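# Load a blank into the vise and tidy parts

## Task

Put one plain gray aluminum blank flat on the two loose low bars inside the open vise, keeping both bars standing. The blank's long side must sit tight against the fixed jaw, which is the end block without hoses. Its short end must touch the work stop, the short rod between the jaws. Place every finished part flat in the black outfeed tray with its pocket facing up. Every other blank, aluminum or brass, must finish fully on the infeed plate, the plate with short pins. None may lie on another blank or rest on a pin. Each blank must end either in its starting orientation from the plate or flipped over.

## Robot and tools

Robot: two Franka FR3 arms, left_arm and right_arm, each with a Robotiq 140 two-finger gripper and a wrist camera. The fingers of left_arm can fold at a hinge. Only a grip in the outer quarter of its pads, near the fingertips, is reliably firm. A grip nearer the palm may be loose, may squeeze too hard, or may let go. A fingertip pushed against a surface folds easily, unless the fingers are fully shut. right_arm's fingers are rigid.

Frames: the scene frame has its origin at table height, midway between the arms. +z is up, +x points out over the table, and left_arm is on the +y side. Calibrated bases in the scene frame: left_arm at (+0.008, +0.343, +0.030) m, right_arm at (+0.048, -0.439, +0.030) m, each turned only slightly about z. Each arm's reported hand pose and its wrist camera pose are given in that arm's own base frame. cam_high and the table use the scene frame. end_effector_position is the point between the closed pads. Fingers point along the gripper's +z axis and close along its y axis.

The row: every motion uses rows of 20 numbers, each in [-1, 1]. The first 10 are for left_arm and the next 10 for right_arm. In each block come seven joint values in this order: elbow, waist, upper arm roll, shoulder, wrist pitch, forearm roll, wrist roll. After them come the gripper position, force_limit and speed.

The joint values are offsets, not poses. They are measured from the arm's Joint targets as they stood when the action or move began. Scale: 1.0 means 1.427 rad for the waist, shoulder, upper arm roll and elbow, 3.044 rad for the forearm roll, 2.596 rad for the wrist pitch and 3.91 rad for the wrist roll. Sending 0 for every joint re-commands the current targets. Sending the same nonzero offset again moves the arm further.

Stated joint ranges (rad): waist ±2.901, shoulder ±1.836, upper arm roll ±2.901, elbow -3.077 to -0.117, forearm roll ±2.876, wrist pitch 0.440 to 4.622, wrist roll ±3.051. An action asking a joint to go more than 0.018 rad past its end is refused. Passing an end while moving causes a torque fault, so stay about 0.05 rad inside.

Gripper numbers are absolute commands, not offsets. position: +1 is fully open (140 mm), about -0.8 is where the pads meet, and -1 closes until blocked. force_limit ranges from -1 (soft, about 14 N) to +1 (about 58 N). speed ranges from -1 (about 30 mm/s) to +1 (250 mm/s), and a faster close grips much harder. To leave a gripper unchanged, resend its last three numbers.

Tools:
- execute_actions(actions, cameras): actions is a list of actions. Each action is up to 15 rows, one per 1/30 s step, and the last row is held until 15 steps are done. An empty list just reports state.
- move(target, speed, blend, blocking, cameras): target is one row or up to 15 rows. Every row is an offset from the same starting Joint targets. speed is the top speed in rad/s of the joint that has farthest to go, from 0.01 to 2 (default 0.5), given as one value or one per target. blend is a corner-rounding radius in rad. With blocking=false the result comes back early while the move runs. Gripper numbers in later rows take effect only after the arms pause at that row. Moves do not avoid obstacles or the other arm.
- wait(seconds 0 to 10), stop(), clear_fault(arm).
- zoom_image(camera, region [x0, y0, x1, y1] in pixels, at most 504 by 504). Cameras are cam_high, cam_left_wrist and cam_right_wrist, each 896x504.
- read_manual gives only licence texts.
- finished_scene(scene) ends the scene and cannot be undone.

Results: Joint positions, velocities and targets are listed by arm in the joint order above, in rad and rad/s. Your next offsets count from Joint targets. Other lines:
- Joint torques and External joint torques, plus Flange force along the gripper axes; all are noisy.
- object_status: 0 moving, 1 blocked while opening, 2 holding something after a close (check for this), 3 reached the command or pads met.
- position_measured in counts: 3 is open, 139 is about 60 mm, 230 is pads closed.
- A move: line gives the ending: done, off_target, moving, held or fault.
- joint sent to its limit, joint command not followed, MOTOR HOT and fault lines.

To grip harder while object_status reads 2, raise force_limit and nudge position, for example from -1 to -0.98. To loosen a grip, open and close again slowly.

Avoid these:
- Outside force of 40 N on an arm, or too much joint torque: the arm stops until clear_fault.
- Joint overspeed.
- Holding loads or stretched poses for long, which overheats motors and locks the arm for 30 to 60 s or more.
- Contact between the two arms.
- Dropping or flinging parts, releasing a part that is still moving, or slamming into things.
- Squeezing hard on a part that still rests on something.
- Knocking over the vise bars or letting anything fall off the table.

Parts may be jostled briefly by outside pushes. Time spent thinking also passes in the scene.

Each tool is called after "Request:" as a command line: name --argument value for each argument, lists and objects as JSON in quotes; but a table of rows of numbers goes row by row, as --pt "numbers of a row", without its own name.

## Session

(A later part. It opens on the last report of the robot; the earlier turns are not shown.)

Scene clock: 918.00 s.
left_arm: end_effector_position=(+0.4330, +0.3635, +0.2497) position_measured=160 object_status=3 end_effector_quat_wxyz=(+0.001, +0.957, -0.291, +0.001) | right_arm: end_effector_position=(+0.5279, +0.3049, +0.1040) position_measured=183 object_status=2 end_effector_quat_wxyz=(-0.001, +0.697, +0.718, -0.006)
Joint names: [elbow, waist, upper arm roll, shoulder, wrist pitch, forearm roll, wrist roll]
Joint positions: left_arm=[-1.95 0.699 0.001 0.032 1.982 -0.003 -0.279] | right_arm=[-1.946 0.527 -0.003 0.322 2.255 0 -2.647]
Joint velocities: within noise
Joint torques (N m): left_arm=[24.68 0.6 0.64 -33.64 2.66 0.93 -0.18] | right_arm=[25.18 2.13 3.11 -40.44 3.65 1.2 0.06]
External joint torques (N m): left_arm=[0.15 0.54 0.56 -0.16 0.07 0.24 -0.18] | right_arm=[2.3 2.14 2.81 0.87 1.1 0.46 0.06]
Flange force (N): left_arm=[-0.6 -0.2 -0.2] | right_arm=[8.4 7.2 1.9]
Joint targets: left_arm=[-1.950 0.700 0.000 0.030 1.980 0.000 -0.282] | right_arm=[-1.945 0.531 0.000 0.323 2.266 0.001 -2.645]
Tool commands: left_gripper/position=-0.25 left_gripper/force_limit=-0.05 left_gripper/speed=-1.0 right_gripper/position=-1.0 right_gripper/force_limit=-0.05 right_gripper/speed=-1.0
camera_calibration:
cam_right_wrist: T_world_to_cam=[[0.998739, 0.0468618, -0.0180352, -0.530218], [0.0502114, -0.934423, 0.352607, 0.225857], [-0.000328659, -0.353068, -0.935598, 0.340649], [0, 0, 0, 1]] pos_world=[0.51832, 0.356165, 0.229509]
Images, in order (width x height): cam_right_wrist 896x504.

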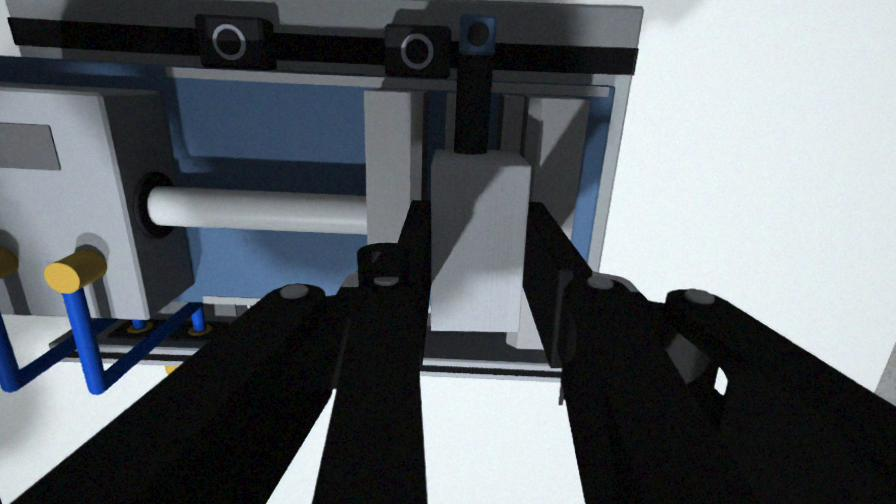

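Request:
move --target '[0, 0, 0, 0, 0, 0, 0, -0.25, -0.05, -1, -0.0005, 0, 0, 0.001, 0.0005, 0, 0, -1, -0.05, -1]' --speed 0.02 --cameras '[]'

Scene clock: 932.37 s.
left_arm: end_effector_position=(+0.4330, +0.3635, +0.2497) position_measured=160 object_status=3 end_effector_quat_wxyz=(+0.001, +0.957, -0.291, +0.001) | right_arm: end_effector_position=(+0.5279, +0.3049, +0.1031) position_measured=183 object_status=2 end_effector_quat_wxyz=(-0.001, +0.697, +0.718, -0.006)
Joint names: [elbow, waist, upper arm roll, shoulder, wrist pitch, forearm roll, wrist roll]
Joint positions: left_arm=[-1.95 0.699 0.001 0.032 1.982 -0.003 -0.279] | right_arm=[-1.946 0.527 -0.003 0.323 2.257 0 -2.647]
Joint velocities: within noise
Joint torques (N m): left_arm=[24.7 0.67 0.67 -33.59 2.65 0.93 -0.17] | right_arm=[24.95 2.05 3.14 -40.52 3.59 1.19 0.05]
External joint torques (N m): left_arm=[0.21 0.62 0.61 -0.23 0.06 0.24 -0.17] | right_arm=[1.98 1.98 2.77 1.03 1.03 0.46 0.06]
Flange force (N): left_arm=[-0.7 -0.3 -0.4] | right_arm=[7.8 6.6 2.2]
Joint targets: left_arm=[-1.950 0.700 0.000 0.030 1.980 0.000 -0.282] | right_arm=[-1.946 0.531 0.000 0.324 2.267 0.001 -2.645]
move: off_target (right_arm); right_arm: the wrist pitch is farthest, 0.011 rad from its target
No camera images: "cameras" was empty.

Request:
move --target '[0, 0, 0, 0, 0, 0, 0, -0.25, -0.05, -1, -0.0005, 0, 0, 0.001, 0.0005, 0, 0, -1, -0.05, -1]' --speed 0.02 --cameras '["cam_right_wrist"]'

Request:
zoom_image --camera "cam_right_wrist" --region '[400, 80, 580, 181]'

Scene clock: 940.23 s.
left_arm: end_effector_position=(+0.4330, +0.3635, +0.2497) position_measured=160 object_status=3 end_effector_quat_wxyz=(+0.001, +0.957, -0.291, +0.001) | right_arm: end_effector_position=(+0.5279, +0.3049, +0.1021) position_measured=183 object_status=2 end_effector_quat_wxyz=(-0.001, +0.696, +0.718, -0.006)
Joint names: [elbow, waist, upper arm roll, shoulder, wrist pitch, forearm roll, wrist roll]
Joint positions: left_arm=[-1.95 0.699 0.001 0.032 1.982 -0.003 -0.279] | right_arm=[-1.947 0.527 -0.003 0.325 2.259 0 -2.647]
Joint velocities: within noise
Joint torques (N m): left_arm=[24.66 0.63 0.69 -33.58 2.64 0.94 -0.2] | right_arm=[24.91 2.01 3.08 -40.51 3.53 1.25 0.06]
External joint torques (N m): left_arm=[0.21 0.66 0.69 -0.26 0.06 0.26 -0.2] | right_arm=[2.14 1.91 2.68 0.79 1 0.52 0.07]
Flange force (N): left_arm=[-0.8 -0.2 -0.4] | right_arm=[7.7 6.7 1.7]
Joint targets: left_arm=[-1.950 0.700 0.000 0.030 1.980 0.000 -0.282] | right_arm=[-1.947 0.531 0.000 0.326 2.269 0.001 -2.645]
move: done
camera_calibration:
cam_right_wrist: T_world_to_cam=[[0.998724, 0.0470772, -0.0182549, -0.53027], [0.0504907, -0.934287, 0.35293, 0.226273], [-0.000440343, -0.353401, -0.935472, 0.339049], [0, 0, 0, 1]] pos_world=[0.518318, 0.356188, 0.227632]
Images, in order (width x height): cam_right_wrist 896x504.

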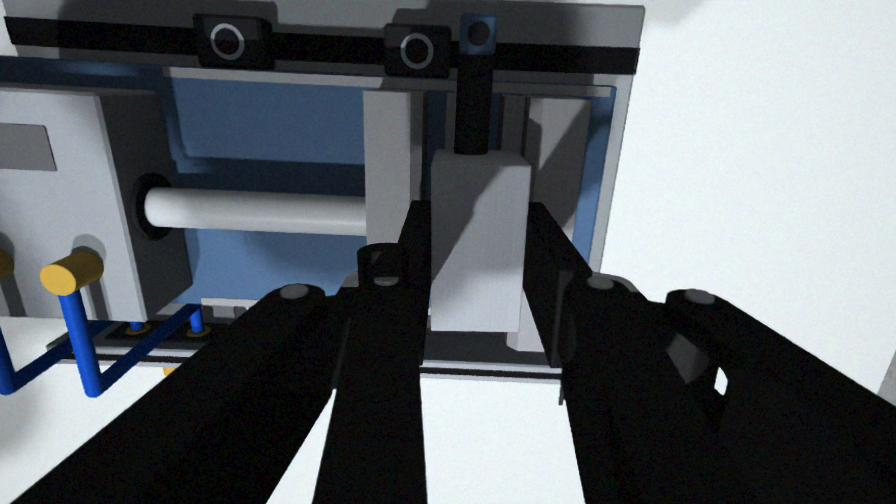

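Scaled by 2.800 from the camera's 896x504 image, which has a finer 1280x720 frame.

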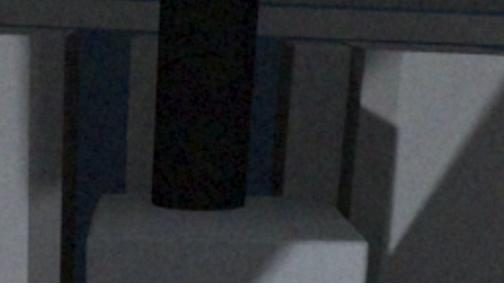

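Request:
move --target '[0, 0, 0, 0, 0, 0, 0, -0.25, -0.05, -1, -0.0005, 0, 0, 0.001, 0.0005, 0, 0, -1, -0.05, -1]' --speed 0.02 --cameras '[]'

Scene clock: 950.97 s.
left_arm: end_effector_position=(+0.4330, +0.3635, +0.2497) position_measured=160 object_status=3 end_effector_quat_wxyz=(+0.001, +0.957, -0.291, +0.001) | right_arm: end_effector_position=(+0.5279, +0.3049, +0.1013) position_measured=183 object_status=2 end_effector_quat_wxyz=(-0.001, +0.696, +0.718, -0.006)
Joint names: [elbow, waist, upper arm roll, shoulder, wrist pitch, forearm roll, wrist roll]
Joint positions: left_arm=[-1.95 0.699 0.001 0.032 1.982 -0.003 -0.279] | right_arm=[-1.947 0.527 -0.003 0.326 2.26 0 -2.647]
Joint velocities: within noise
Joint torques (N m): left_arm=[24.69 0.58 0.66 -33.63 2.65 0.94 -0.18] | right_arm=[24.62 2.02 3.06 -40.02 3.48 1.28 -0.01]
External joint torques (N m): left_arm=[0.13 0.56 0.61 -0.19 0.06 0.25 -0.18] | right_arm=[1.84 2.12 2.84 1.32 0.94 0.55 -0.01]
Flange force (N): left_arm=[-0.7 -0.1 -0.2] | right_arm=[8.0 6.9 2.5]
Joint targets: left_arm=[-1.950 0.700 0.000 0.030 1.980 0.000 -0.282] | right_arm=[-1.948 0.531 0.000 0.327 2.270 0.001 -2.645]
move: done
No camera images: "cameras" was empty.

Request:
move --target '[0, 0, 0, 0, 0, 0, 0, -0.25, -0.05, -1, -0.0005, 0, 0, 0.001, 0.0005, 0, 0, -1, -0.05, -1]' --speed 0.02 --cameras '[]'

Scene clock: 953.13 s.
left_arm: end_effector_position=(+0.4330, +0.3635, +0.2497) position_measured=160 object_status=3 end_effector_quat_wxyz=(+0.001, +0.957, -0.291, +0.001) | right_arm: end_effector_position=(+0.5279, +0.3049, +0.1013) position_measured=183 object_status=2 end_effector_quat_wxyz=(-0.001, +0.696, +0.718, -0.006)
Joint names: [elbow, waist, upper arm roll, shoulder, wrist pitch, forearm roll, wrist roll]
Joint positions: left_arm=[-1.95 0.699 0.001 0.032 1.982 -0.003 -0.279] | right_arm=[-1.947 0.527 -0.003 0.326 2.26 0 -2.647]
Joint velocities: within noise
Joint torques (N m): left_arm=[24.72 0.58 0.63 -33.57 2.65 0.93 -0.22] | right_arm=[24.28 2 3.12 -38.98 3.66 1.27 0]
External joint torques (N m): left_arm=[0.28 0.68 0.7 -0.23 0.07 0.24 -0.22] | right_arm=[1.5 1.84 2.67 2.36 1.12 0.55 0]
Flange force (N): left_arm=[-0.7 -0.5 -0.5] | right_arm=[8.2 8.1 4.6]
Joint targets: left_arm=[-1.950 0.700 0.000 0.030 1.980 0.000 -0.282] | right_arm=[-1.948 0.531 0.000 0.328 2.271 0.001 -2.645]
move: off_target (right_arm); right_arm: the wrist pitch is farthest, 0.011 rad from its target
No camera images: "cameras" was empty.

Request:
execute_actions --actions '[]' --cameras '["cam_right_wrist"]'

Request:
zoom_image --camera "cam_right_wrist" --region '[490, 90, 590, 190]'

Request:
zoom_image --camera "cam_right_wrist" --region '[400, 90, 500, 190]'

Scene clock: 959.97 s.
left_arm: end_effector_position=(+0.4330, +0.3635, +0.2497) position_measured=160 object_status=3 end_effector_quat_wxyz=(+0.001, +0.957, -0.291, +0.001) | right_arm: end_effector_position=(+0.5279, +0.3049, +0.1013) position_measured=183 object_status=2 end_effector_quat_wxyz=(-0.001, +0.696, +0.718, -0.006)
Joint names: [elbow, waist, upper arm roll, shoulder, wrist pitch, forearm roll, wrist roll]
Joint positions: left_arm=[-1.95 0.699 0.001 0.032 1.982 -0.003 -0.279] | right_arm=[-1.947 0.527 -0.003 0.326 2.26 0 -2.647]
Joint velocities: within noise
Joint torques (N m): left_arm=[24.71 0.57 0.71 -33.6 2.66 0.94 -0.18] | right_arm=[24.17 1.98 3.09 -38.85 3.62 1.28 0.04]
External joint torques (N m): left_arm=[0.16 0.58 0.69 -0.13 0.07 0.25 -0.18] | right_arm=[1.39 1.98 2.79 2.43 1.08 0.55 0.04]
Flange force (N): left_arm=[-0.7 -0.4 -0.2] | right_arm=[8.4 7.8 4.7]
Joint targets: left_arm=[-1.950 0.700 0.000 0.030 1.980 0.000 -0.282] | right_arm=[-1.948 0.531 0.000 0.328 2.271 0.001 -2.645]
Tool commands: left_gripper/position=-0.25 left_gripper/force_limit=-0.05 left_gripper/speed=-1.0 right_gripper/position=-1.0 right_gripper/force_limit=-0.05 right_gripper/speed=-1.0
camera_calibration:
cam_right_wrist: T_world_to_cam=[[0.99872, 0.0471596, -0.0182687, -0.530305], [0.0505727, -0.934244, 0.353031, 0.226479], [-0.000418605, -0.353503, -0.935433, 0.338302], [0, 0, 0, 1]] pos_world=[0.518314, 0.356186, 0.226817]
Images, in order (width x height): cam_right_wrist 896x504.

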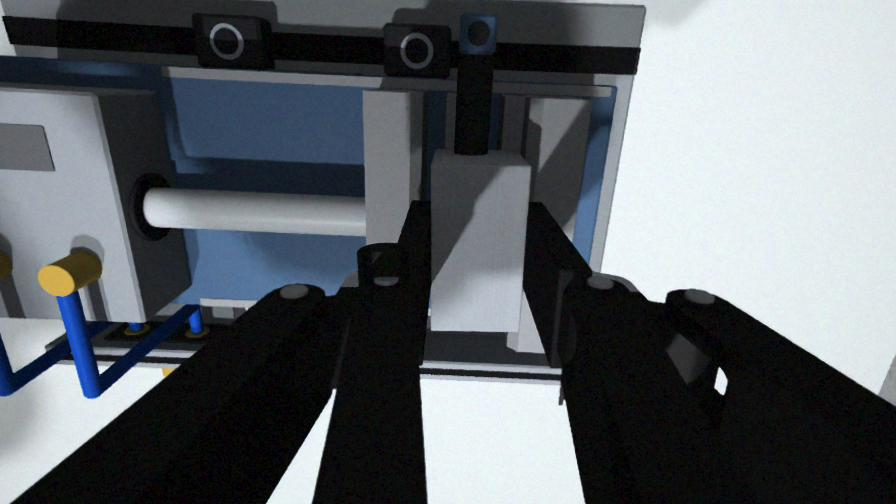

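Scaled by 5.040 from the camera's 896x504 image, which has a finer 1280x720 frame.

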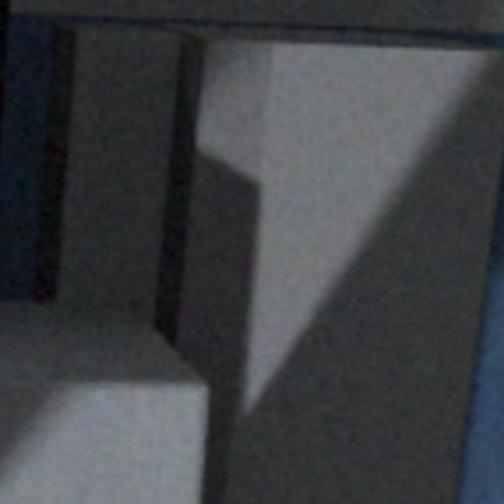

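Scaled by 5.040 from the camera's 896x504 image, which has a finer 1280x720 frame.

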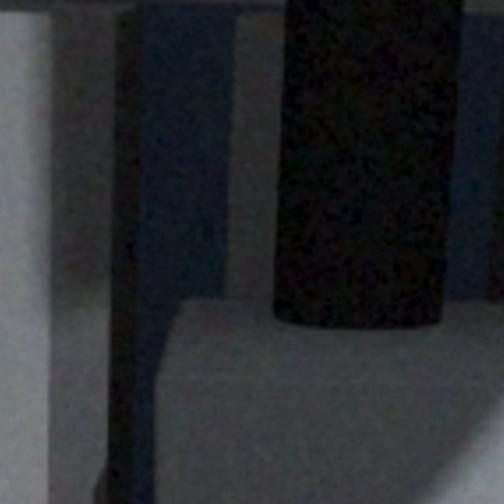

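Request:
zoom_image --camera "cam_right_wrist" --region '[390, 0, 610, 220]'

Scaled by 2.291 from the camera's 896x504 image, which has a finer 1280x720 frame.

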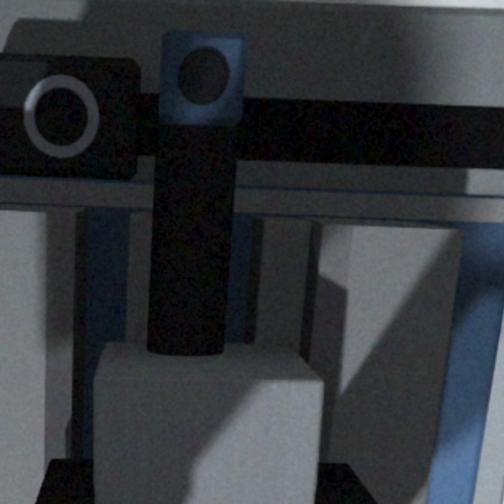

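Request:
zoom_image --camera "cam_right_wrist" --region '[500, 150, 640, 250]'

Request:
zoom_image --camera "cam_right_wrist" --region '[350, 150, 490, 250]'

Scaled by 3.600 from the camera's 896x504 image, which has a finer 1280x720 frame.

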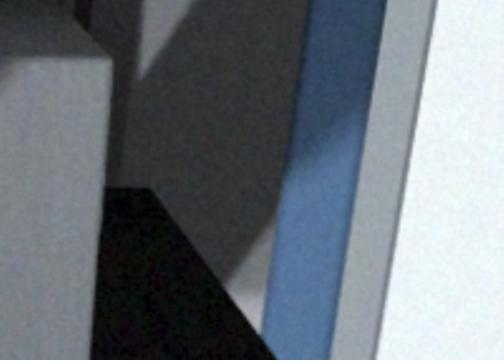

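Scaled by 3.600 from the camera's 896x504 image, which has a finer 1280x720 frame.

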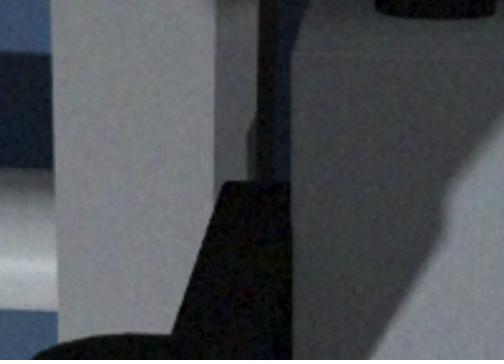

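Request:
zoom_image --camera "cam_right_wrist" --region '[500, 138, 540, 172]'

Request:
zoom_image --camera "cam_right_wrist" --region '[424, 138, 464, 172]'

Scaled by 12.600 from the camera's 896x504 image, which has a finer 1280x720 frame.

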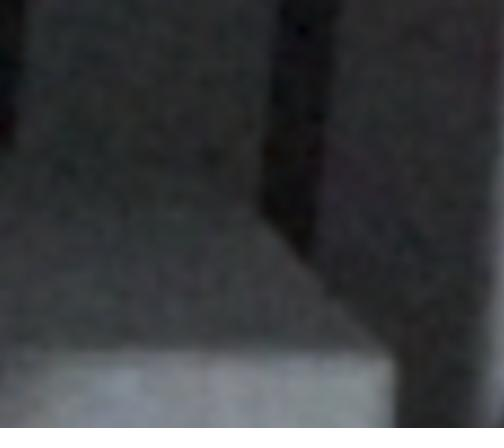

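Scaled by 12.600 from the camera's 896x504 image, which has a finer 1280x720 frame.

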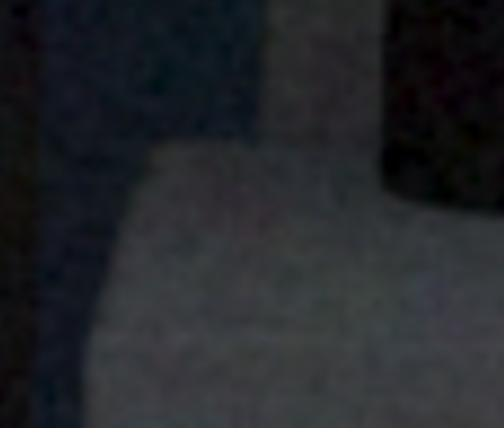

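Request:
move --target '[0, 0, 0, 0, 0, 0, 0, -0.25, -0.05, -1, 0.0011885, -0.0010364, 0, -0.005939, 0.0006175, 0, -0.0003783, -1, -0.05, -1]' --speed 0.02 --cameras '["cam_right_wrist"]'

Request:
zoom_image --camera "cam_right_wrist" --region '[490, 90, 590, 190]'

Scene clock: 1139.43 s.
left_arm: end_effector_position=(+0.4330, +0.3635, +0.2497) position_measured=160 object_status=3 end_effector_quat_wxyz=(+0.001, +0.957, -0.291, +0.001) | right_arm: end_effector_position=(+0.5279, +0.3049, +0.1013) position_measured=183 object_status=2 end_effector_quat_wxyz=(-0.001, +0.696, +0.718, -0.006)
Joint names: [elbow, waist, upper arm roll, shoulder, wrist pitch, forearm roll, wrist roll]
Joint positions: left_arm=[-1.95 0.699 0.001 0.032 1.982 -0.003 -0.279] | right_arm=[-1.948 0.527 -0.003 0.325 2.261 0 -2.647]
Joint velocities: within noise
Joint torques (N m): left_arm=[24.68 0.61 0.66 -33.55 2.67 0.94 -0.19] | right_arm=[26.5 1.13 2.76 -43.43 3.67 1.19 0]
External joint torques (N m): left_arm=[0.18 0.58 0.61 -0.15 0.09 0.25 -0.19] | right_arm=[3.61 0.94 2.28 -1.89 1.12 0.46 0.01]
Flange force (N): left_arm=[-0.6 -0.3 -0.2] | right_arm=[5.8 6.1 -2.9]
Joint targets: left_arm=[-1.950 0.700 0.000 0.030 1.980 0.000 -0.282] | right_arm=[-1.947 0.530 0.000 0.320 2.273 0.001 -2.647]
move: off_target (right_arm); right_arm: the wrist pitch is farthest, 0.011 rad from its target
camera_calibration:
cam_right_wrist: T_world_to_cam=[[0.998732, 0.047166, -0.0176005, -0.530355], [0.0503425, -0.934377, 0.352711, 0.226653], [0.000190477, -0.353149, -0.935567, 0.337902], [0, 0, 0, 1]] pos_world=[0.518208, 0.356124, 0.226852]
Images, in order (width x height): cam_right_wrist 896x504.

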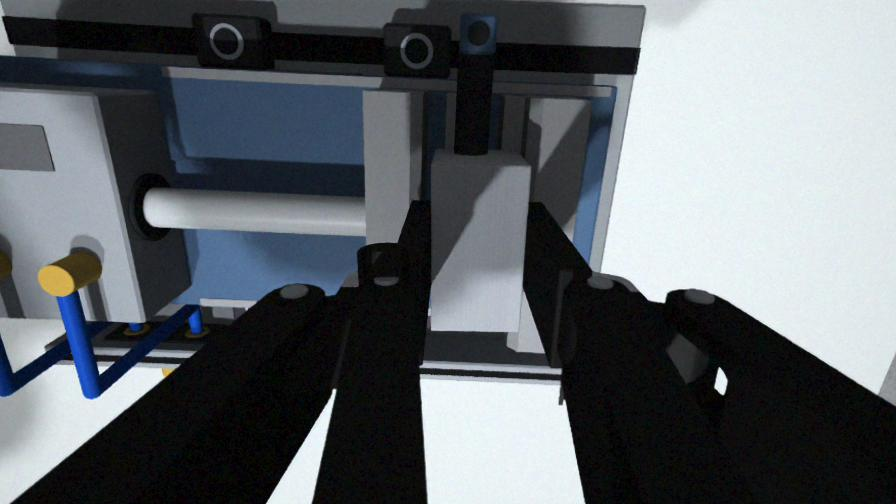

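Scaled by 5.040 from the camera's 896x504 image, which has a finer 1280x720 frame.

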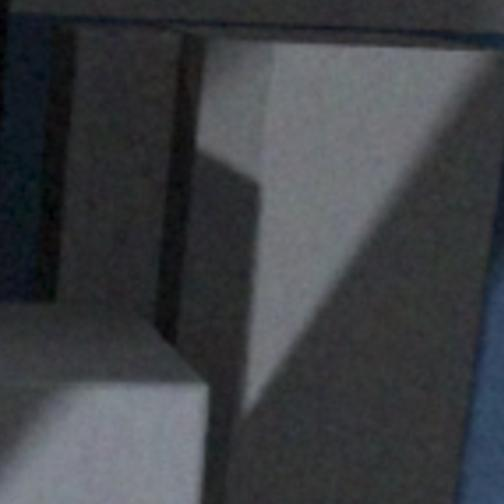

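Request:
move --target '[0, 0, 0, 0, 0, 0, 0, -0.25, -0.05, -1, 0.0020406, 0, 0, -0.0039818, -0.0033128, 0, 0, -1, -0.05, -1]' --speed 0.02 --cameras '[]'

Scene clock: 1146.73 s.
left_arm: end_effector_position=(+0.4330, +0.3635, +0.2497) position_measured=160 object_status=3 end_effector_quat_wxyz=(+0.001, +0.957, -0.291, +0.001) | right_arm: end_effector_position=(+0.5279, +0.3049, +0.1034) position_measured=183 object_status=2 end_effector_quat_wxyz=(-0.001, +0.696, +0.718, -0.005)
Joint names: [elbow, waist, upper arm roll, shoulder, wrist pitch, forearm roll, wrist roll]
Joint positions: left_arm=[-1.95 0.699 0.001 0.032 1.982 -0.003 -0.279] | right_arm=[-1.949 0.527 -0.003 0.321 2.259 0 -2.647]
Joint velocities: within noise
Joint torques (N m): left_arm=[24.67 0.56 0.64 -33.54 2.65 0.94 -0.19] | right_arm=[27.51 0.99 2 -43.91 3.56 0.99 -0.02]
External joint torques (N m): left_arm=[0.14 0.6 0.66 -0.13 0.06 0.25 -0.19] | right_arm=[4.74 0.76 1.49 -2.8 1.03 0.26 -0.02]
Flange force (N): left_arm=[-0.7 -0.3 -0.2] | right_arm=[6.3 8.4 -5.3]
Joint targets: left_arm=[-1.950 0.700 0.000 0.030 1.980 0.000 -0.282] | right_arm=[-1.944 0.530 0.000 0.314 2.264 0.001 -2.647]
move: done
No camera images: "cameras" was empty.

Request:
move --target '[0, 0, 0, 0, 0, 0, 0, -0.25, -0.05, -1, 0.0049334, -0.0011527, 0, 0.0033104, -0.0008921, 0, -0.0004207, -1, -0.05, -1]' --speed 0.02 --cameras '[]'

Scene clock: 1165.33 s.
left_arm: end_effector_position=(+0.4330, +0.3635, +0.2497) position_measured=160 object_status=3 end_effector_quat_wxyz=(+0.001, +0.957, -0.291, +0.001) | right_arm: end_effector_position=(+0.5280, +0.3049, +0.1039) position_measured=183 object_status=2 end_effector_quat_wxyz=(-0.001, +0.696, +0.718, -0.006)
Joint names: [elbow, waist, upper arm roll, shoulder, wrist pitch, forearm roll, wrist roll]
Joint positions: left_arm=[-1.95 0.699 0.001 0.032 1.982 -0.003 -0.279] | right_arm=[-1.945 0.527 -0.003 0.322 2.254 0 -2.647]
Joint velocities: within noise
Joint torques (N m): left_arm=[24.71 0.58 0.69 -33.58 2.65 0.95 -0.19] | right_arm=[28.46 0.29 1.77 -42.97 3.98 0.9 -0.18]
External joint torques (N m): left_arm=[0.22 0.46 0.54 -0.21 0.07 0.25 -0.19] | right_arm=[5.67 0.41 1.58 -1.73 1.45 0.17 -0.18]
Flange force (N): left_arm=[-0.5 -0.3 -0.4] | right_arm=[8.7 14.2 -3.6]
Joint targets: left_arm=[-1.950 0.700 0.000 0.030 1.980 0.000 -0.282] | right_arm=[-1.937 0.528 0.000 0.319 2.262 0.001 -2.648]
move: done
No camera images: "cameras" was empty.

Request:
execute_actions --actions '[]' --cameras '["cam_right_wrist"]'

Request:
zoom_image --camera "cam_right_wrist" --region '[520, 0, 680, 160]'

Request:
zoom_image --camera "cam_right_wrist" --region '[520, 160, 680, 320]'

Request:
zoom_image --camera "cam_right_wrist" --region '[340, 60, 500, 220]'

Scene clock: 1193.80 s.
left_arm: end_effector_position=(+0.4330, +0.3635, +0.2497) position_measured=160 object_status=3 end_effector_quat_wxyz=(+0.001, +0.957, -0.291, +0.001) | right_arm: end_effector_position=(+0.5280, +0.3049, +0.1039) position_measured=183 object_status=2 end_effector_quat_wxyz=(-0.001, +0.696, +0.718, -0.007)
Joint names: [elbow, waist, upper arm roll, shoulder, wrist pitch, forearm roll, wrist roll]
Joint positions: left_arm=[-1.95 0.699 0.001 0.032 1.982 -0.003 -0.279] | right_arm=[-1.944 0.527 -0.003 0.323 2.253 0 -2.647]
Joint velocities: within noise
Joint torques (N m): left_arm=[24.67 0.56 0.65 -33.52 2.66 0.94 -0.19] | right_arm=[28.23 0.33 1.77 -43.4 4.01 0.88 -0.15]
External joint torques (N m): left_arm=[0.2 0.52 0.59 -0.2 0.08 0.25 -0.19] | right_arm=[5.37 0.26 1.4 -2.05 1.47 0.15 -0.15]
Flange force (N): left_arm=[-0.6 -0.3 -0.3] | right_arm=[7.5 12.4 -3.8]
Joint targets: left_arm=[-1.950 0.700 0.000 0.030 1.980 0.000 -0.282] | right_arm=[-1.937 0.528 0.000 0.319 2.262 0.001 -2.648]
Tool commands: left_gripper/position=-0.25 left_gripper/force_limit=-0.05 left_gripper/speed=-1.0 right_gripper/position=-1.0 right_gripper/force_limit=-0.05 right_gripper/speed=-1.0
camera_calibration:
cam_right_wrist: T_world_to_cam=[[0.998709, 0.047158, -0.0188668, -0.53026], [0.0507829, -0.934127, 0.353311, 0.225434], [-0.000962532, -0.353813, -0.935316, 0.341103], [0, 0, 0, 1]] pos_world=[0.518456, 0.356277, 0.229386]
Images, in order (width x height): cam_right_wrist 896x504.

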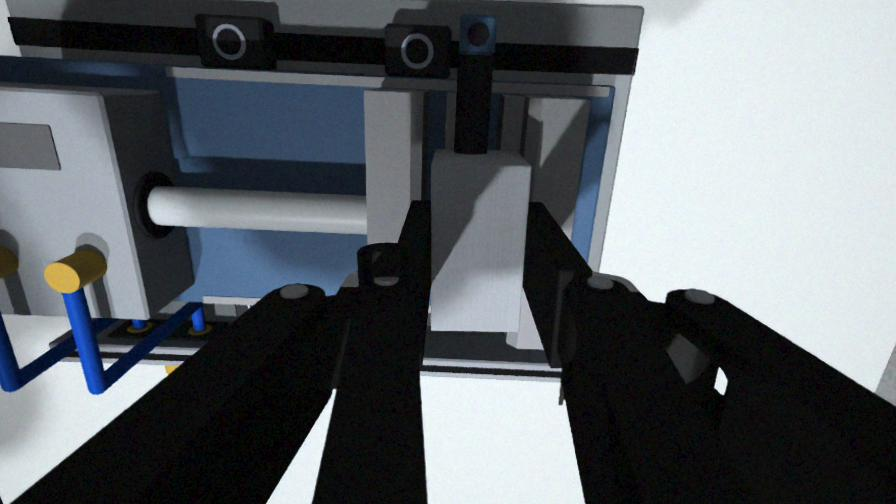

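Scaled by 3.150 from the camera's 896x504 image, which has a finer 1280x720 frame.

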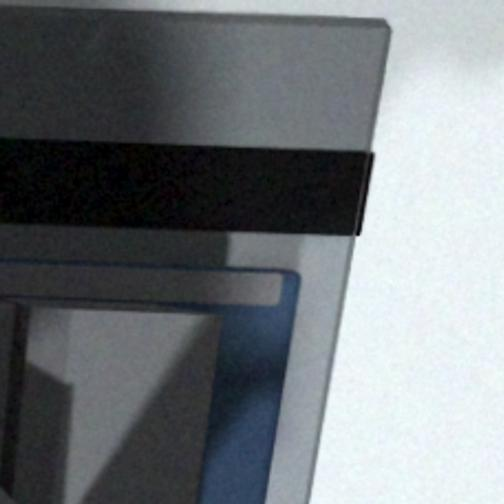

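Scaled by 3.150 from the camera's 896x504 image, which has a finer 1280x720 frame.

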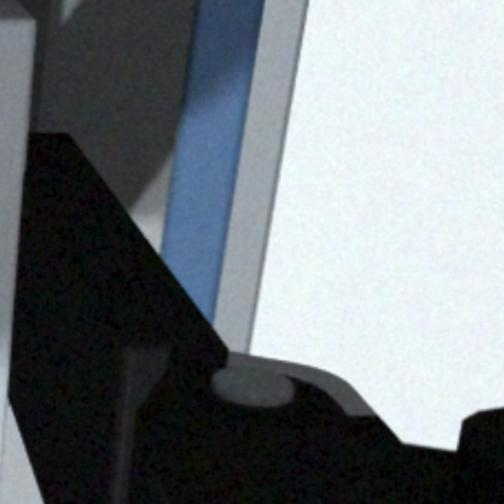

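Scaled by 3.150 from the camera's 896x504 image, which has a finer 1280x720 frame.

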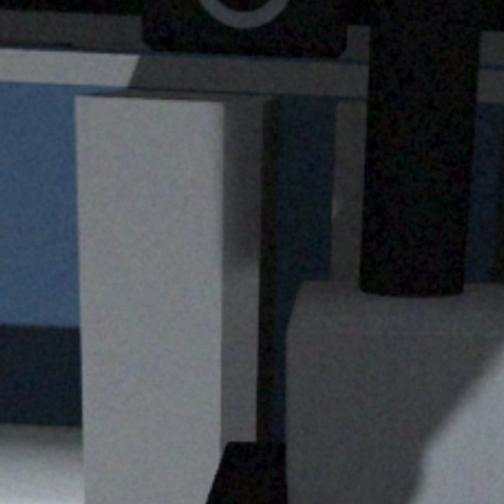

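Request:
execute_actions --actions '[]' --cameras '["cam_right_wrist", "cam_high"]'

Scene clock: 1208.33 s.
left_arm: end_effector_position=(+0.4330, +0.3635, +0.2497) position_measured=160 object_status=3 end_effector_quat_wxyz=(+0.001, +0.957, -0.291, +0.001) | right_arm: end_effector_position=(+0.5280, +0.3049, +0.1039) position_measured=183 object_status=2 end_effector_quat_wxyz=(-0.001, +0.696, +0.718, -0.007)
Joint names: [elbow, waist, upper arm roll, shoulder, wrist pitch, forearm roll, wrist roll]
Joint positions: left_arm=[-1.95 0.699 0.001 0.032 1.982 -0.003 -0.279] | right_arm=[-1.944 0.527 -0.003 0.323 2.253 0 -2.647]
Joint velocities: within noise
Joint torques (N m): left_arm=[24.64 0.58 0.69 -33.6 2.67 0.94 -0.19] | right_arm=[28.16 0.31 1.72 -43.5 4.01 0.87 -0.11]
External joint torques (N m): left_arm=[0.21 0.66 0.74 -0.36 0.1 0.26 -0.19] | right_arm=[5.38 0.25 1.36 -2.29 1.49 0.14 -0.11]
Flange force (N): left_arm=[-0.9 0.1 -0.4] | right_arm=[7.2 11.8 -4.1]
Joint targets: left_arm=[-1.950 0.700 0.000 0.030 1.980 0.000 -0.282] | right_arm=[-1.937 0.528 0.000 0.319 2.262 0.001 -2.648]
Tool commands: left_gripper/position=-0.25 left_gripper/force_limit=-0.05 left_gripper/speed=-1.0 right_gripper/position=-1.0 right_gripper/force_limit=-0.05 right_gripper/speed=-1.0
camera_calibration:
cam_right_wrist: T_world_to_cam=[[0.998708, 0.0471573, -0.018938, -0.530255], [0.0508075, -0.934112, 0.353345, 0.225414], [-0.00102737, -0.353851, -0.935301, 0.341149], [0, 0, 0, 1]] pos_world=[0.518467, 0.356283, 0.229386]
Images, in order (width x height): cam_high 896x504, cam_right_wrist 896x504.

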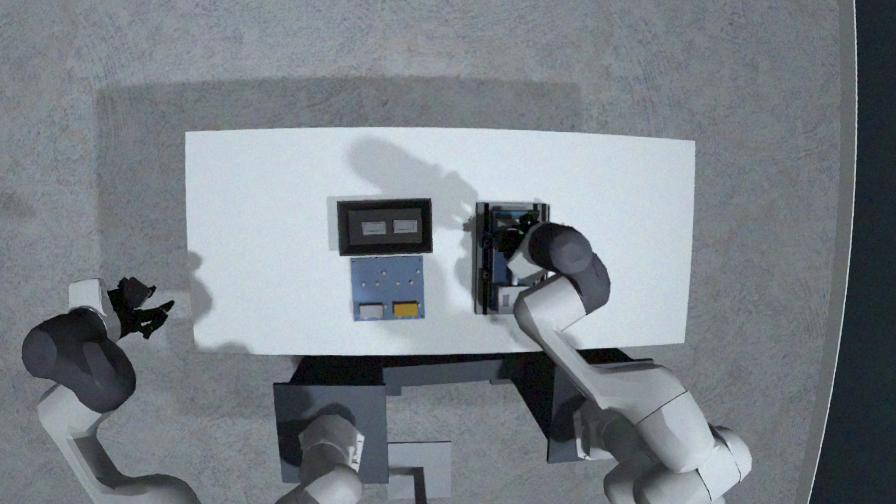

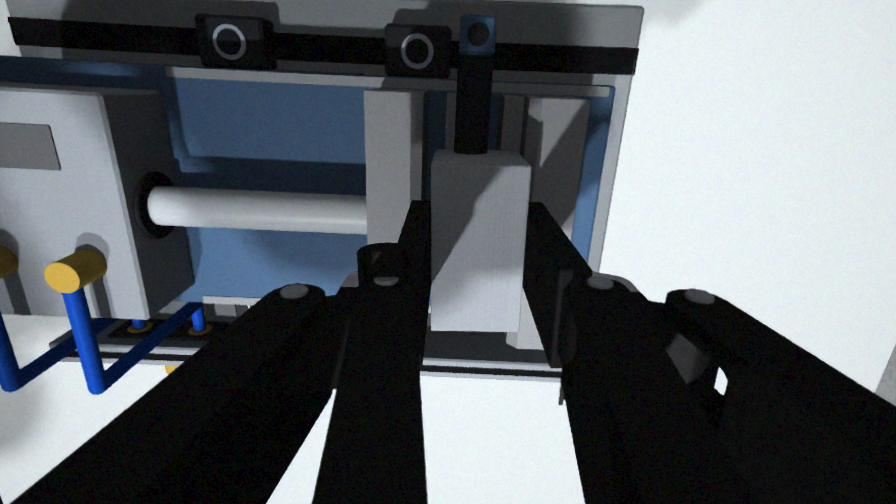

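Request:
zoom_image --camera "cam_right_wrist" --region '[420, 60, 660, 195]'

Request:
zoom_image --camera "cam_right_wrist" --region '[480, 80, 608, 152]'

Request:
zoom_image --camera "cam_right_wrist" --region '[500, 150, 628, 222]'

Scaled by 2.100 from the camera's 896x504 image, which has a finer 1280x720 frame.

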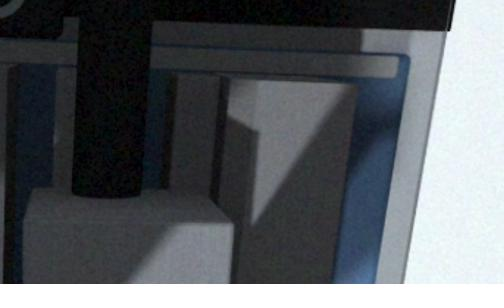

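Scaled by 3.938 from the camera's 896x504 image, which has a finer 1280x720 frame.

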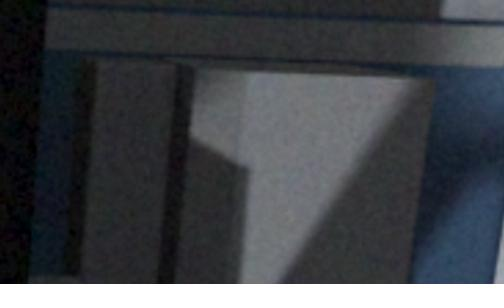

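Scaled by 3.938 from the camera's 896x504 image, which has a finer 1280x720 frame.

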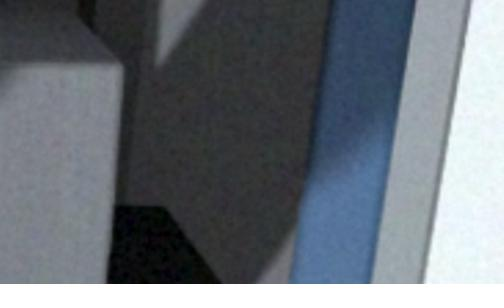

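Request:
move --target '[0,0,0,0,0,0,0,-0.25,-0.05,-1, 0.0037,-0.00087,0,0.0025,-0.0007,0,-0.0003,-1,-0.05,-1]' --speed 0.02 --cameras '["cam_right_wrist"]'

Request:
zoom_image --camera "cam_right_wrist" --region '[510, 84, 574, 120]'

Request:
zoom_image --camera "cam_right_wrist" --region '[510, 118, 574, 154]'

Scene clock: 1340.30 s.
left_arm: end_effector_position=(+0.4330, +0.3635, +0.2497) position_measured=160 object_status=3 end_effector_quat_wxyz=(+0.001, +0.957, -0.291, +0.001) | right_arm: end_effector_position=(+0.5281, +0.3050, +0.1039) position_measured=183 object_status=2 end_effector_quat_wxyz=(-0.002, +0.696, +0.718, -0.008)
Joint names: [elbow, waist, upper arm roll, shoulder, wrist pitch, forearm roll, wrist roll]
Joint positions: left_arm=[-1.95 0.699 0.001 0.032 1.982 -0.003 -0.279] | right_arm=[-1.94 0.527 -0.003 0.325 2.249 0 -2.647]
Joint velocities: within noise
Joint torques (N m): left_arm=[24.66 0.57 0.68 -33.57 2.66 0.93 -0.18] | right_arm=[28.7 0.18 1.93 -43.22 4.45 0.82 -0.22]
External joint torques (N m): left_arm=[0.06 0.77 0.84 -0.02 0.06 0.25 -0.18] | right_arm=[5.95 0.23 1.66 -1.99 1.94 0.09 -0.21]
Flange force (N): left_arm=[-1.0 -0.4 0.0] | right_arm=[8.4 14.1 -3.2]
Joint targets: left_arm=[-1.950 0.700 0.000 0.030 1.980 0.000 -0.282] | right_arm=[-1.931 0.527 0.000 0.323 2.260 0.001 -2.649]
move: off_target (right_arm); right_arm: the wrist pitch is farthest, 0.011 rad from its target
camera_calibration:
cam_right_wrist: T_world_to_cam=[[0.998662, 0.0471283, -0.0213085, -0.530087], [0.0516233, -0.933637, 0.354482, 0.224769], [-0.00318827, -0.355108, -0.93482, 0.342658], [0, 0, 0, 1]] pos_world=[0.518867, 0.356515, 0.229352]
Images, in order (width x height): cam_right_wrist 896x504.

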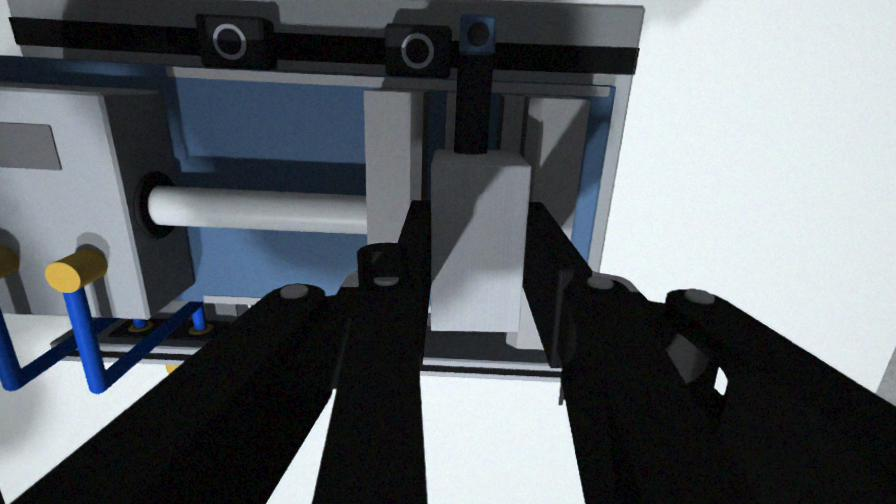

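Scaled by 7.875 from the camera's 896x504 image, which has a finer 1280x720 frame.

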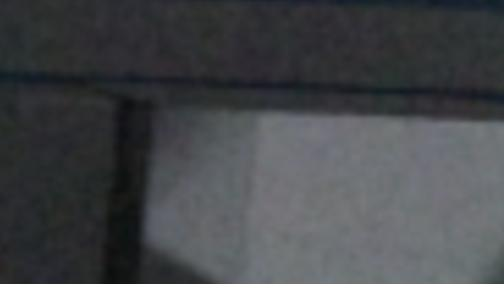

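Scaled by 7.875 from the camera's 896x504 image, which has a finer 1280x720 frame.

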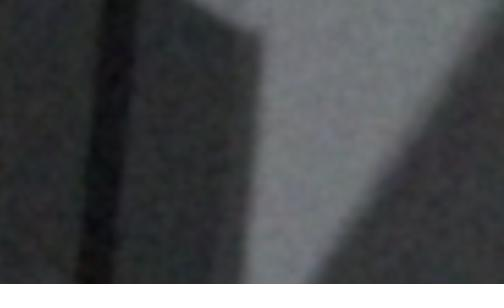

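Request:
zoom_image --camera "cam_right_wrist" --region '[500, 150, 564, 186]'

Request:
zoom_image --camera "cam_right_wrist" --region '[492, 310, 556, 346]'

Request:
zoom_image --camera "cam_right_wrist" --region '[412, 148, 476, 184]'

Request:
zoom_image --camera "cam_right_wrist" --region '[406, 312, 470, 348]'

Scaled by 7.875 from the camera's 896x504 image, which has a finer 1280x720 frame.

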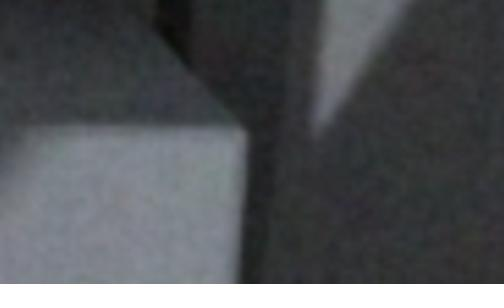

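Scaled by 7.875 from the camera's 896x504 image, which has a finer 1280x720 frame.

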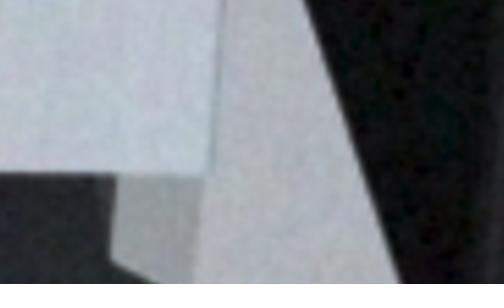

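Scaled by 7.875 from the camera's 896x504 image, which has a finer 1280x720 frame.

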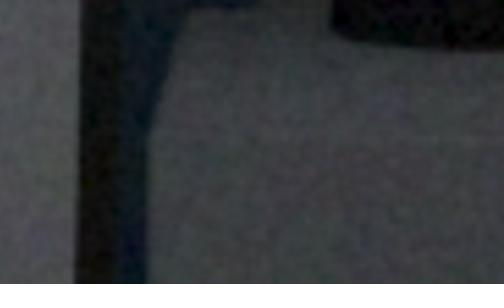

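Scaled by 7.875 from the camera's 896x504 image, which has a finer 1280x720 frame.

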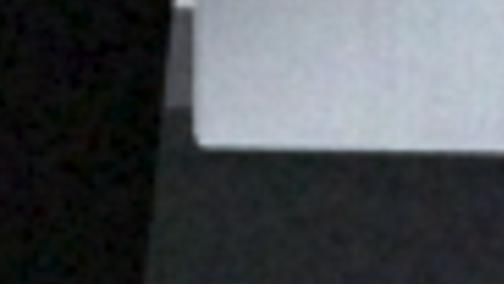

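Request:
move --target '[0,0,0,0,0,0,0,-0.25,-0.05,-1, 0,0,0,0,0,0,0.0069,-1,-0.05,-1]' --speed 0.02 --cameras '["cam_right_wrist"]'

Request:
zoom_image --camera "cam_right_wrist" --region '[500, 150, 564, 186]'

Request:
zoom_image --camera "cam_right_wrist" --region '[492, 310, 556, 346]'

Request:
zoom_image --camera "cam_right_wrist" --region '[510, 84, 574, 120]'

Scene clock: 1415.73 s.
left_arm: end_effector_position=(+0.4330, +0.3635, +0.2497) position_measured=160 object_status=3 end_effector_quat_wxyz=(+0.001, +0.957, -0.291, +0.001) | right_arm: end_effector_position=(+0.5286, +0.3051, +0.1043) position_measured=183 object_status=2 end_effector_quat_wxyz=(-0.001, +0.703, +0.711, -0.008)
Joint names: [elbow, waist, upper arm roll, shoulder, wrist pitch, forearm roll, wrist roll]
Joint positions: left_arm=[-1.95 0.699 0.001 0.032 1.982 -0.003 -0.279] | right_arm=[-1.938 0.526 -0.003 0.326 2.248 0 -2.628]
Joint velocities: left_arm=[within noise] | right_arm=[0.001 0.001 0.001 0.001 0 0 0.004]
Joint torques (N m): left_arm=[24.65 0.6 0.74 -33.57 2.66 0.94 -0.19] | right_arm=[27.94 0.51 2.35 -43.1 4.01 1.23 0.06]
External joint torques (N m): left_arm=[0.19 0.62 0.74 -0.21 0.09 0.25 -0.19] | right_arm=[5.07 0.37 1.92 -1.62 1.48 0.5 0.06]
Flange force (N): left_arm=[-0.8 -0.2 -0.3] | right_arm=[8.3 11.8 -3.0]
Joint targets: left_arm=[-1.950 0.700 0.000 0.030 1.980 0.000 -0.282] | right_arm=[-1.931 0.527 0.000 0.323 2.260 0.001 -2.622]
move: off_target (right_arm); right_arm: the wrist pitch is farthest, 0.012 rad from its target
camera_calibration:
cam_right_wrist: T_world_to_cam=[[0.999401, 0.027764, -0.0206774, -0.525168], [0.0332945, -0.934464, 0.354497, 0.234617], [-0.00948007, -0.354973, -0.934829, 0.346302], [0, 0, 0, 1]] pos_world=[0.520324, 0.35675, 0.229703]
Images, in order (width x height): cam_right_wrist 896x504.

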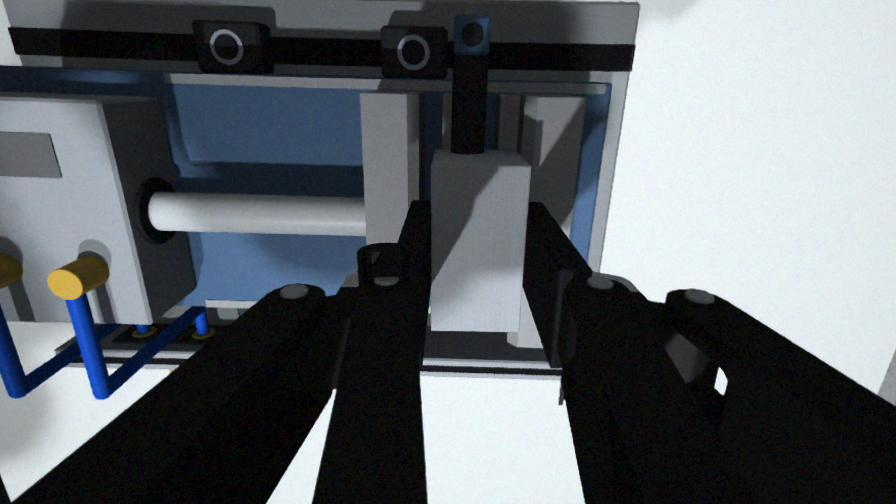

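Scaled by 7.875 from the camera's 896x504 image, which has a finer 1280x720 frame.

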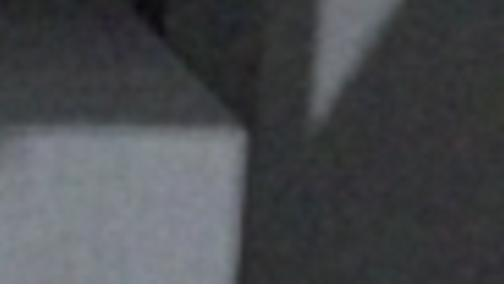

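Scaled by 7.875 from the camera's 896x504 image, which has a finer 1280x720 frame.

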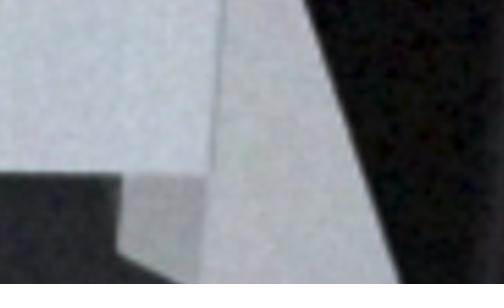

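Scaled by 7.875 from the camera's 896x504 image, which has a finer 1280x720 frame.

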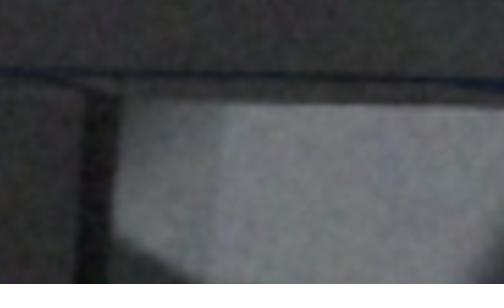

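Request:
move --target '[0,0,0,0,0,0,0,-0.25,-0.05,-1, 0.0017,-0.0004,0,0.0012,-0.0003,0,0.0014,-1,-0.05,-1]' --speed 0.02 --cameras '["cam_right_wrist"]'

Request:
zoom_image --camera "cam_right_wrist" --region '[500, 150, 564, 186]'

Request:
zoom_image --camera "cam_right_wrist" --region '[492, 310, 556, 346]'

Request:
zoom_image --camera "cam_right_wrist" --region '[480, 80, 608, 152]'

Scene clock: 1427.63 s.
left_arm: end_effector_position=(+0.4330, +0.3635, +0.2497) position_measured=160 object_status=3 end_effector_quat_wxyz=(+0.001, +0.957, -0.291, +0.001) | right_arm: end_effector_position=(+0.5288, +0.3051, +0.1043) position_measured=183 object_status=2 end_effector_quat_wxyz=(-0.001, +0.705, +0.709, -0.008)
Joint names: [elbow, waist, upper arm roll, shoulder, wrist pitch, forearm roll, wrist roll]
Joint positions: left_arm=[-1.95 0.699 0.001 0.032 1.982 -0.003 -0.279] | right_arm=[-1.937 0.526 -0.003 0.326 2.247 0 -2.622]
Joint velocities: within noise
Joint torques (N m): left_arm=[24.69 0.59 0.69 -33.6 2.66 0.93 -0.2] | right_arm=[28.6 0.24 2 -42.74 4.5 1.12 0.26]
External joint torques (N m): left_arm=[0.31 0.54 0.61 -0.33 0.09 0.24 -0.2] | right_arm=[5.78 0.3 1.74 -1.42 1.97 0.38 0.26]
Flange force (N): left_arm=[-0.6 -0.3 -0.6] | right_arm=[10.0 14.2 -2.2]
Joint targets: left_arm=[-1.950 0.700 0.000 0.030 1.980 0.000 -0.282] | right_arm=[-1.929 0.526 0.000 0.324 2.259 0.001 -2.617]
move: off_target (right_arm); right_arm: the wrist pitch is farthest, 0.012 rad from its target
camera_calibration:
cam_right_wrist: T_world_to_cam=[[0.999539, 0.0220006, -0.0209035, -0.52366], [0.0279883, -0.934558, 0.354707, 0.237429], [-0.0117317, -0.355129, -0.934744, 0.347542], [0, 0, 0, 1]] pos_world=[0.520851, 0.356834, 0.229699]
Images, in order (width x height): cam_right_wrist 896x504.

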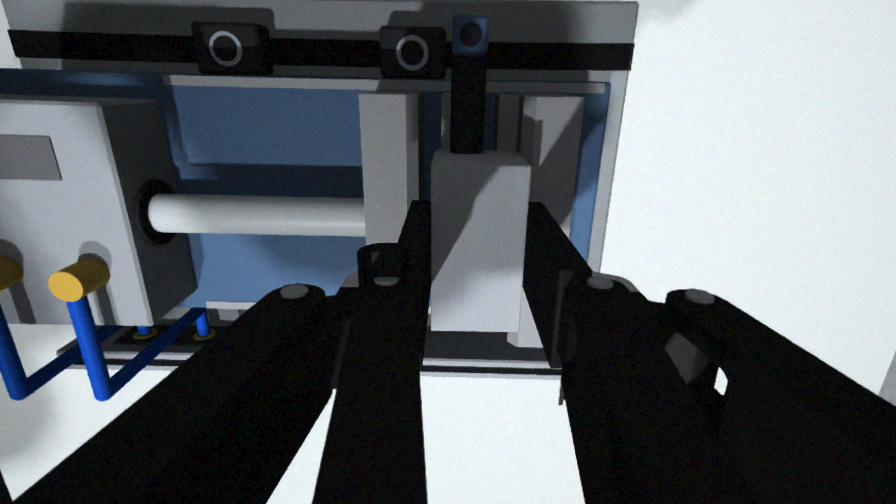

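Scaled by 7.875 from the camera's 896x504 image, which has a finer 1280x720 frame.

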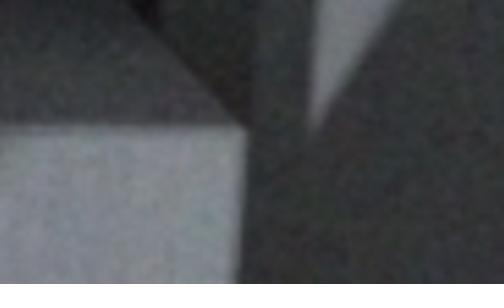

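Scaled by 7.875 from the camera's 896x504 image, which has a finer 1280x720 frame.

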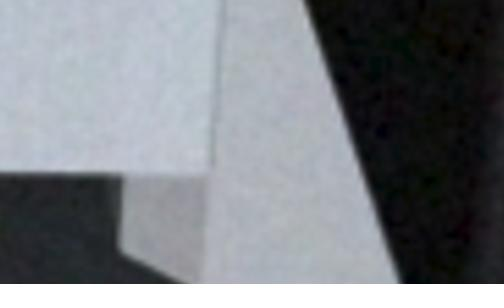

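Scaled by 3.938 from the camera's 896x504 image, which has a finer 1280x720 frame.

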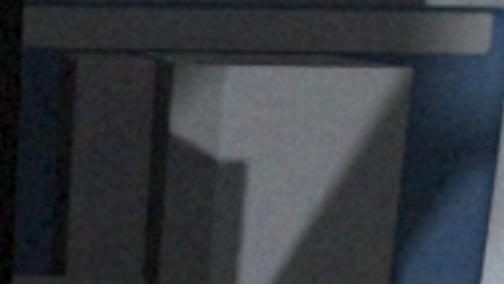

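Request:
move --target '[0,0,0,0,0,0,0,-0.25,-0.05,-1, -0.00075,0,0,0.0015,0.0015,0,0,-1,-0.05,-1]' --speed 0.02 --cameras '[]'

Scene clock: 1462.67 s.
left_arm: end_effector_position=(+0.4330, +0.3634, +0.2497) position_measured=160 object_status=3 end_effector_quat_wxyz=(+0.001, +0.957, -0.291, +0.001) | right_arm: end_effector_position=(+0.5289, +0.3051, +0.1042) position_measured=183 object_status=2 end_effector_quat_wxyz=(-0.002, +0.706, +0.708, -0.008)
Joint names: [elbow, waist, upper arm roll, shoulder, wrist pitch, forearm roll, wrist roll]
Joint positions: left_arm=[-1.95 0.699 0.001 0.032 1.982 -0.003 -0.279] | right_arm=[-1.937 0.526 -0.003 0.327 2.247 0 -2.621]
Joint velocities: within noise
Joint torques (N m): left_arm=[24.73 0.61 0.68 -33.56 2.64 0.94 -0.2] | right_arm=[27.69 0.27 2.06 -41.47 4.71 1.09 0.15]
External joint torques (N m): left_arm=[0.24 0.67 0.7 -0.21 0.06 0.25 -0.2] | right_arm=[4.82 0.2 1.68 0.02 2.18 0.35 0.16]
Flange force (N): left_arm=[-0.8 -0.5 -0.4] | right_arm=[9.6 14.0 1.0]
Joint targets: left_arm=[-1.950 0.700 0.000 0.030 1.980 0.000 -0.282] | right_arm=[-1.930 0.526 0.000 0.326 2.263 0.001 -2.617]
move: off_target (right_arm); right_arm: the wrist pitch is farthest, 0.016 rad from its target
No camera images: "cameras" was empty.


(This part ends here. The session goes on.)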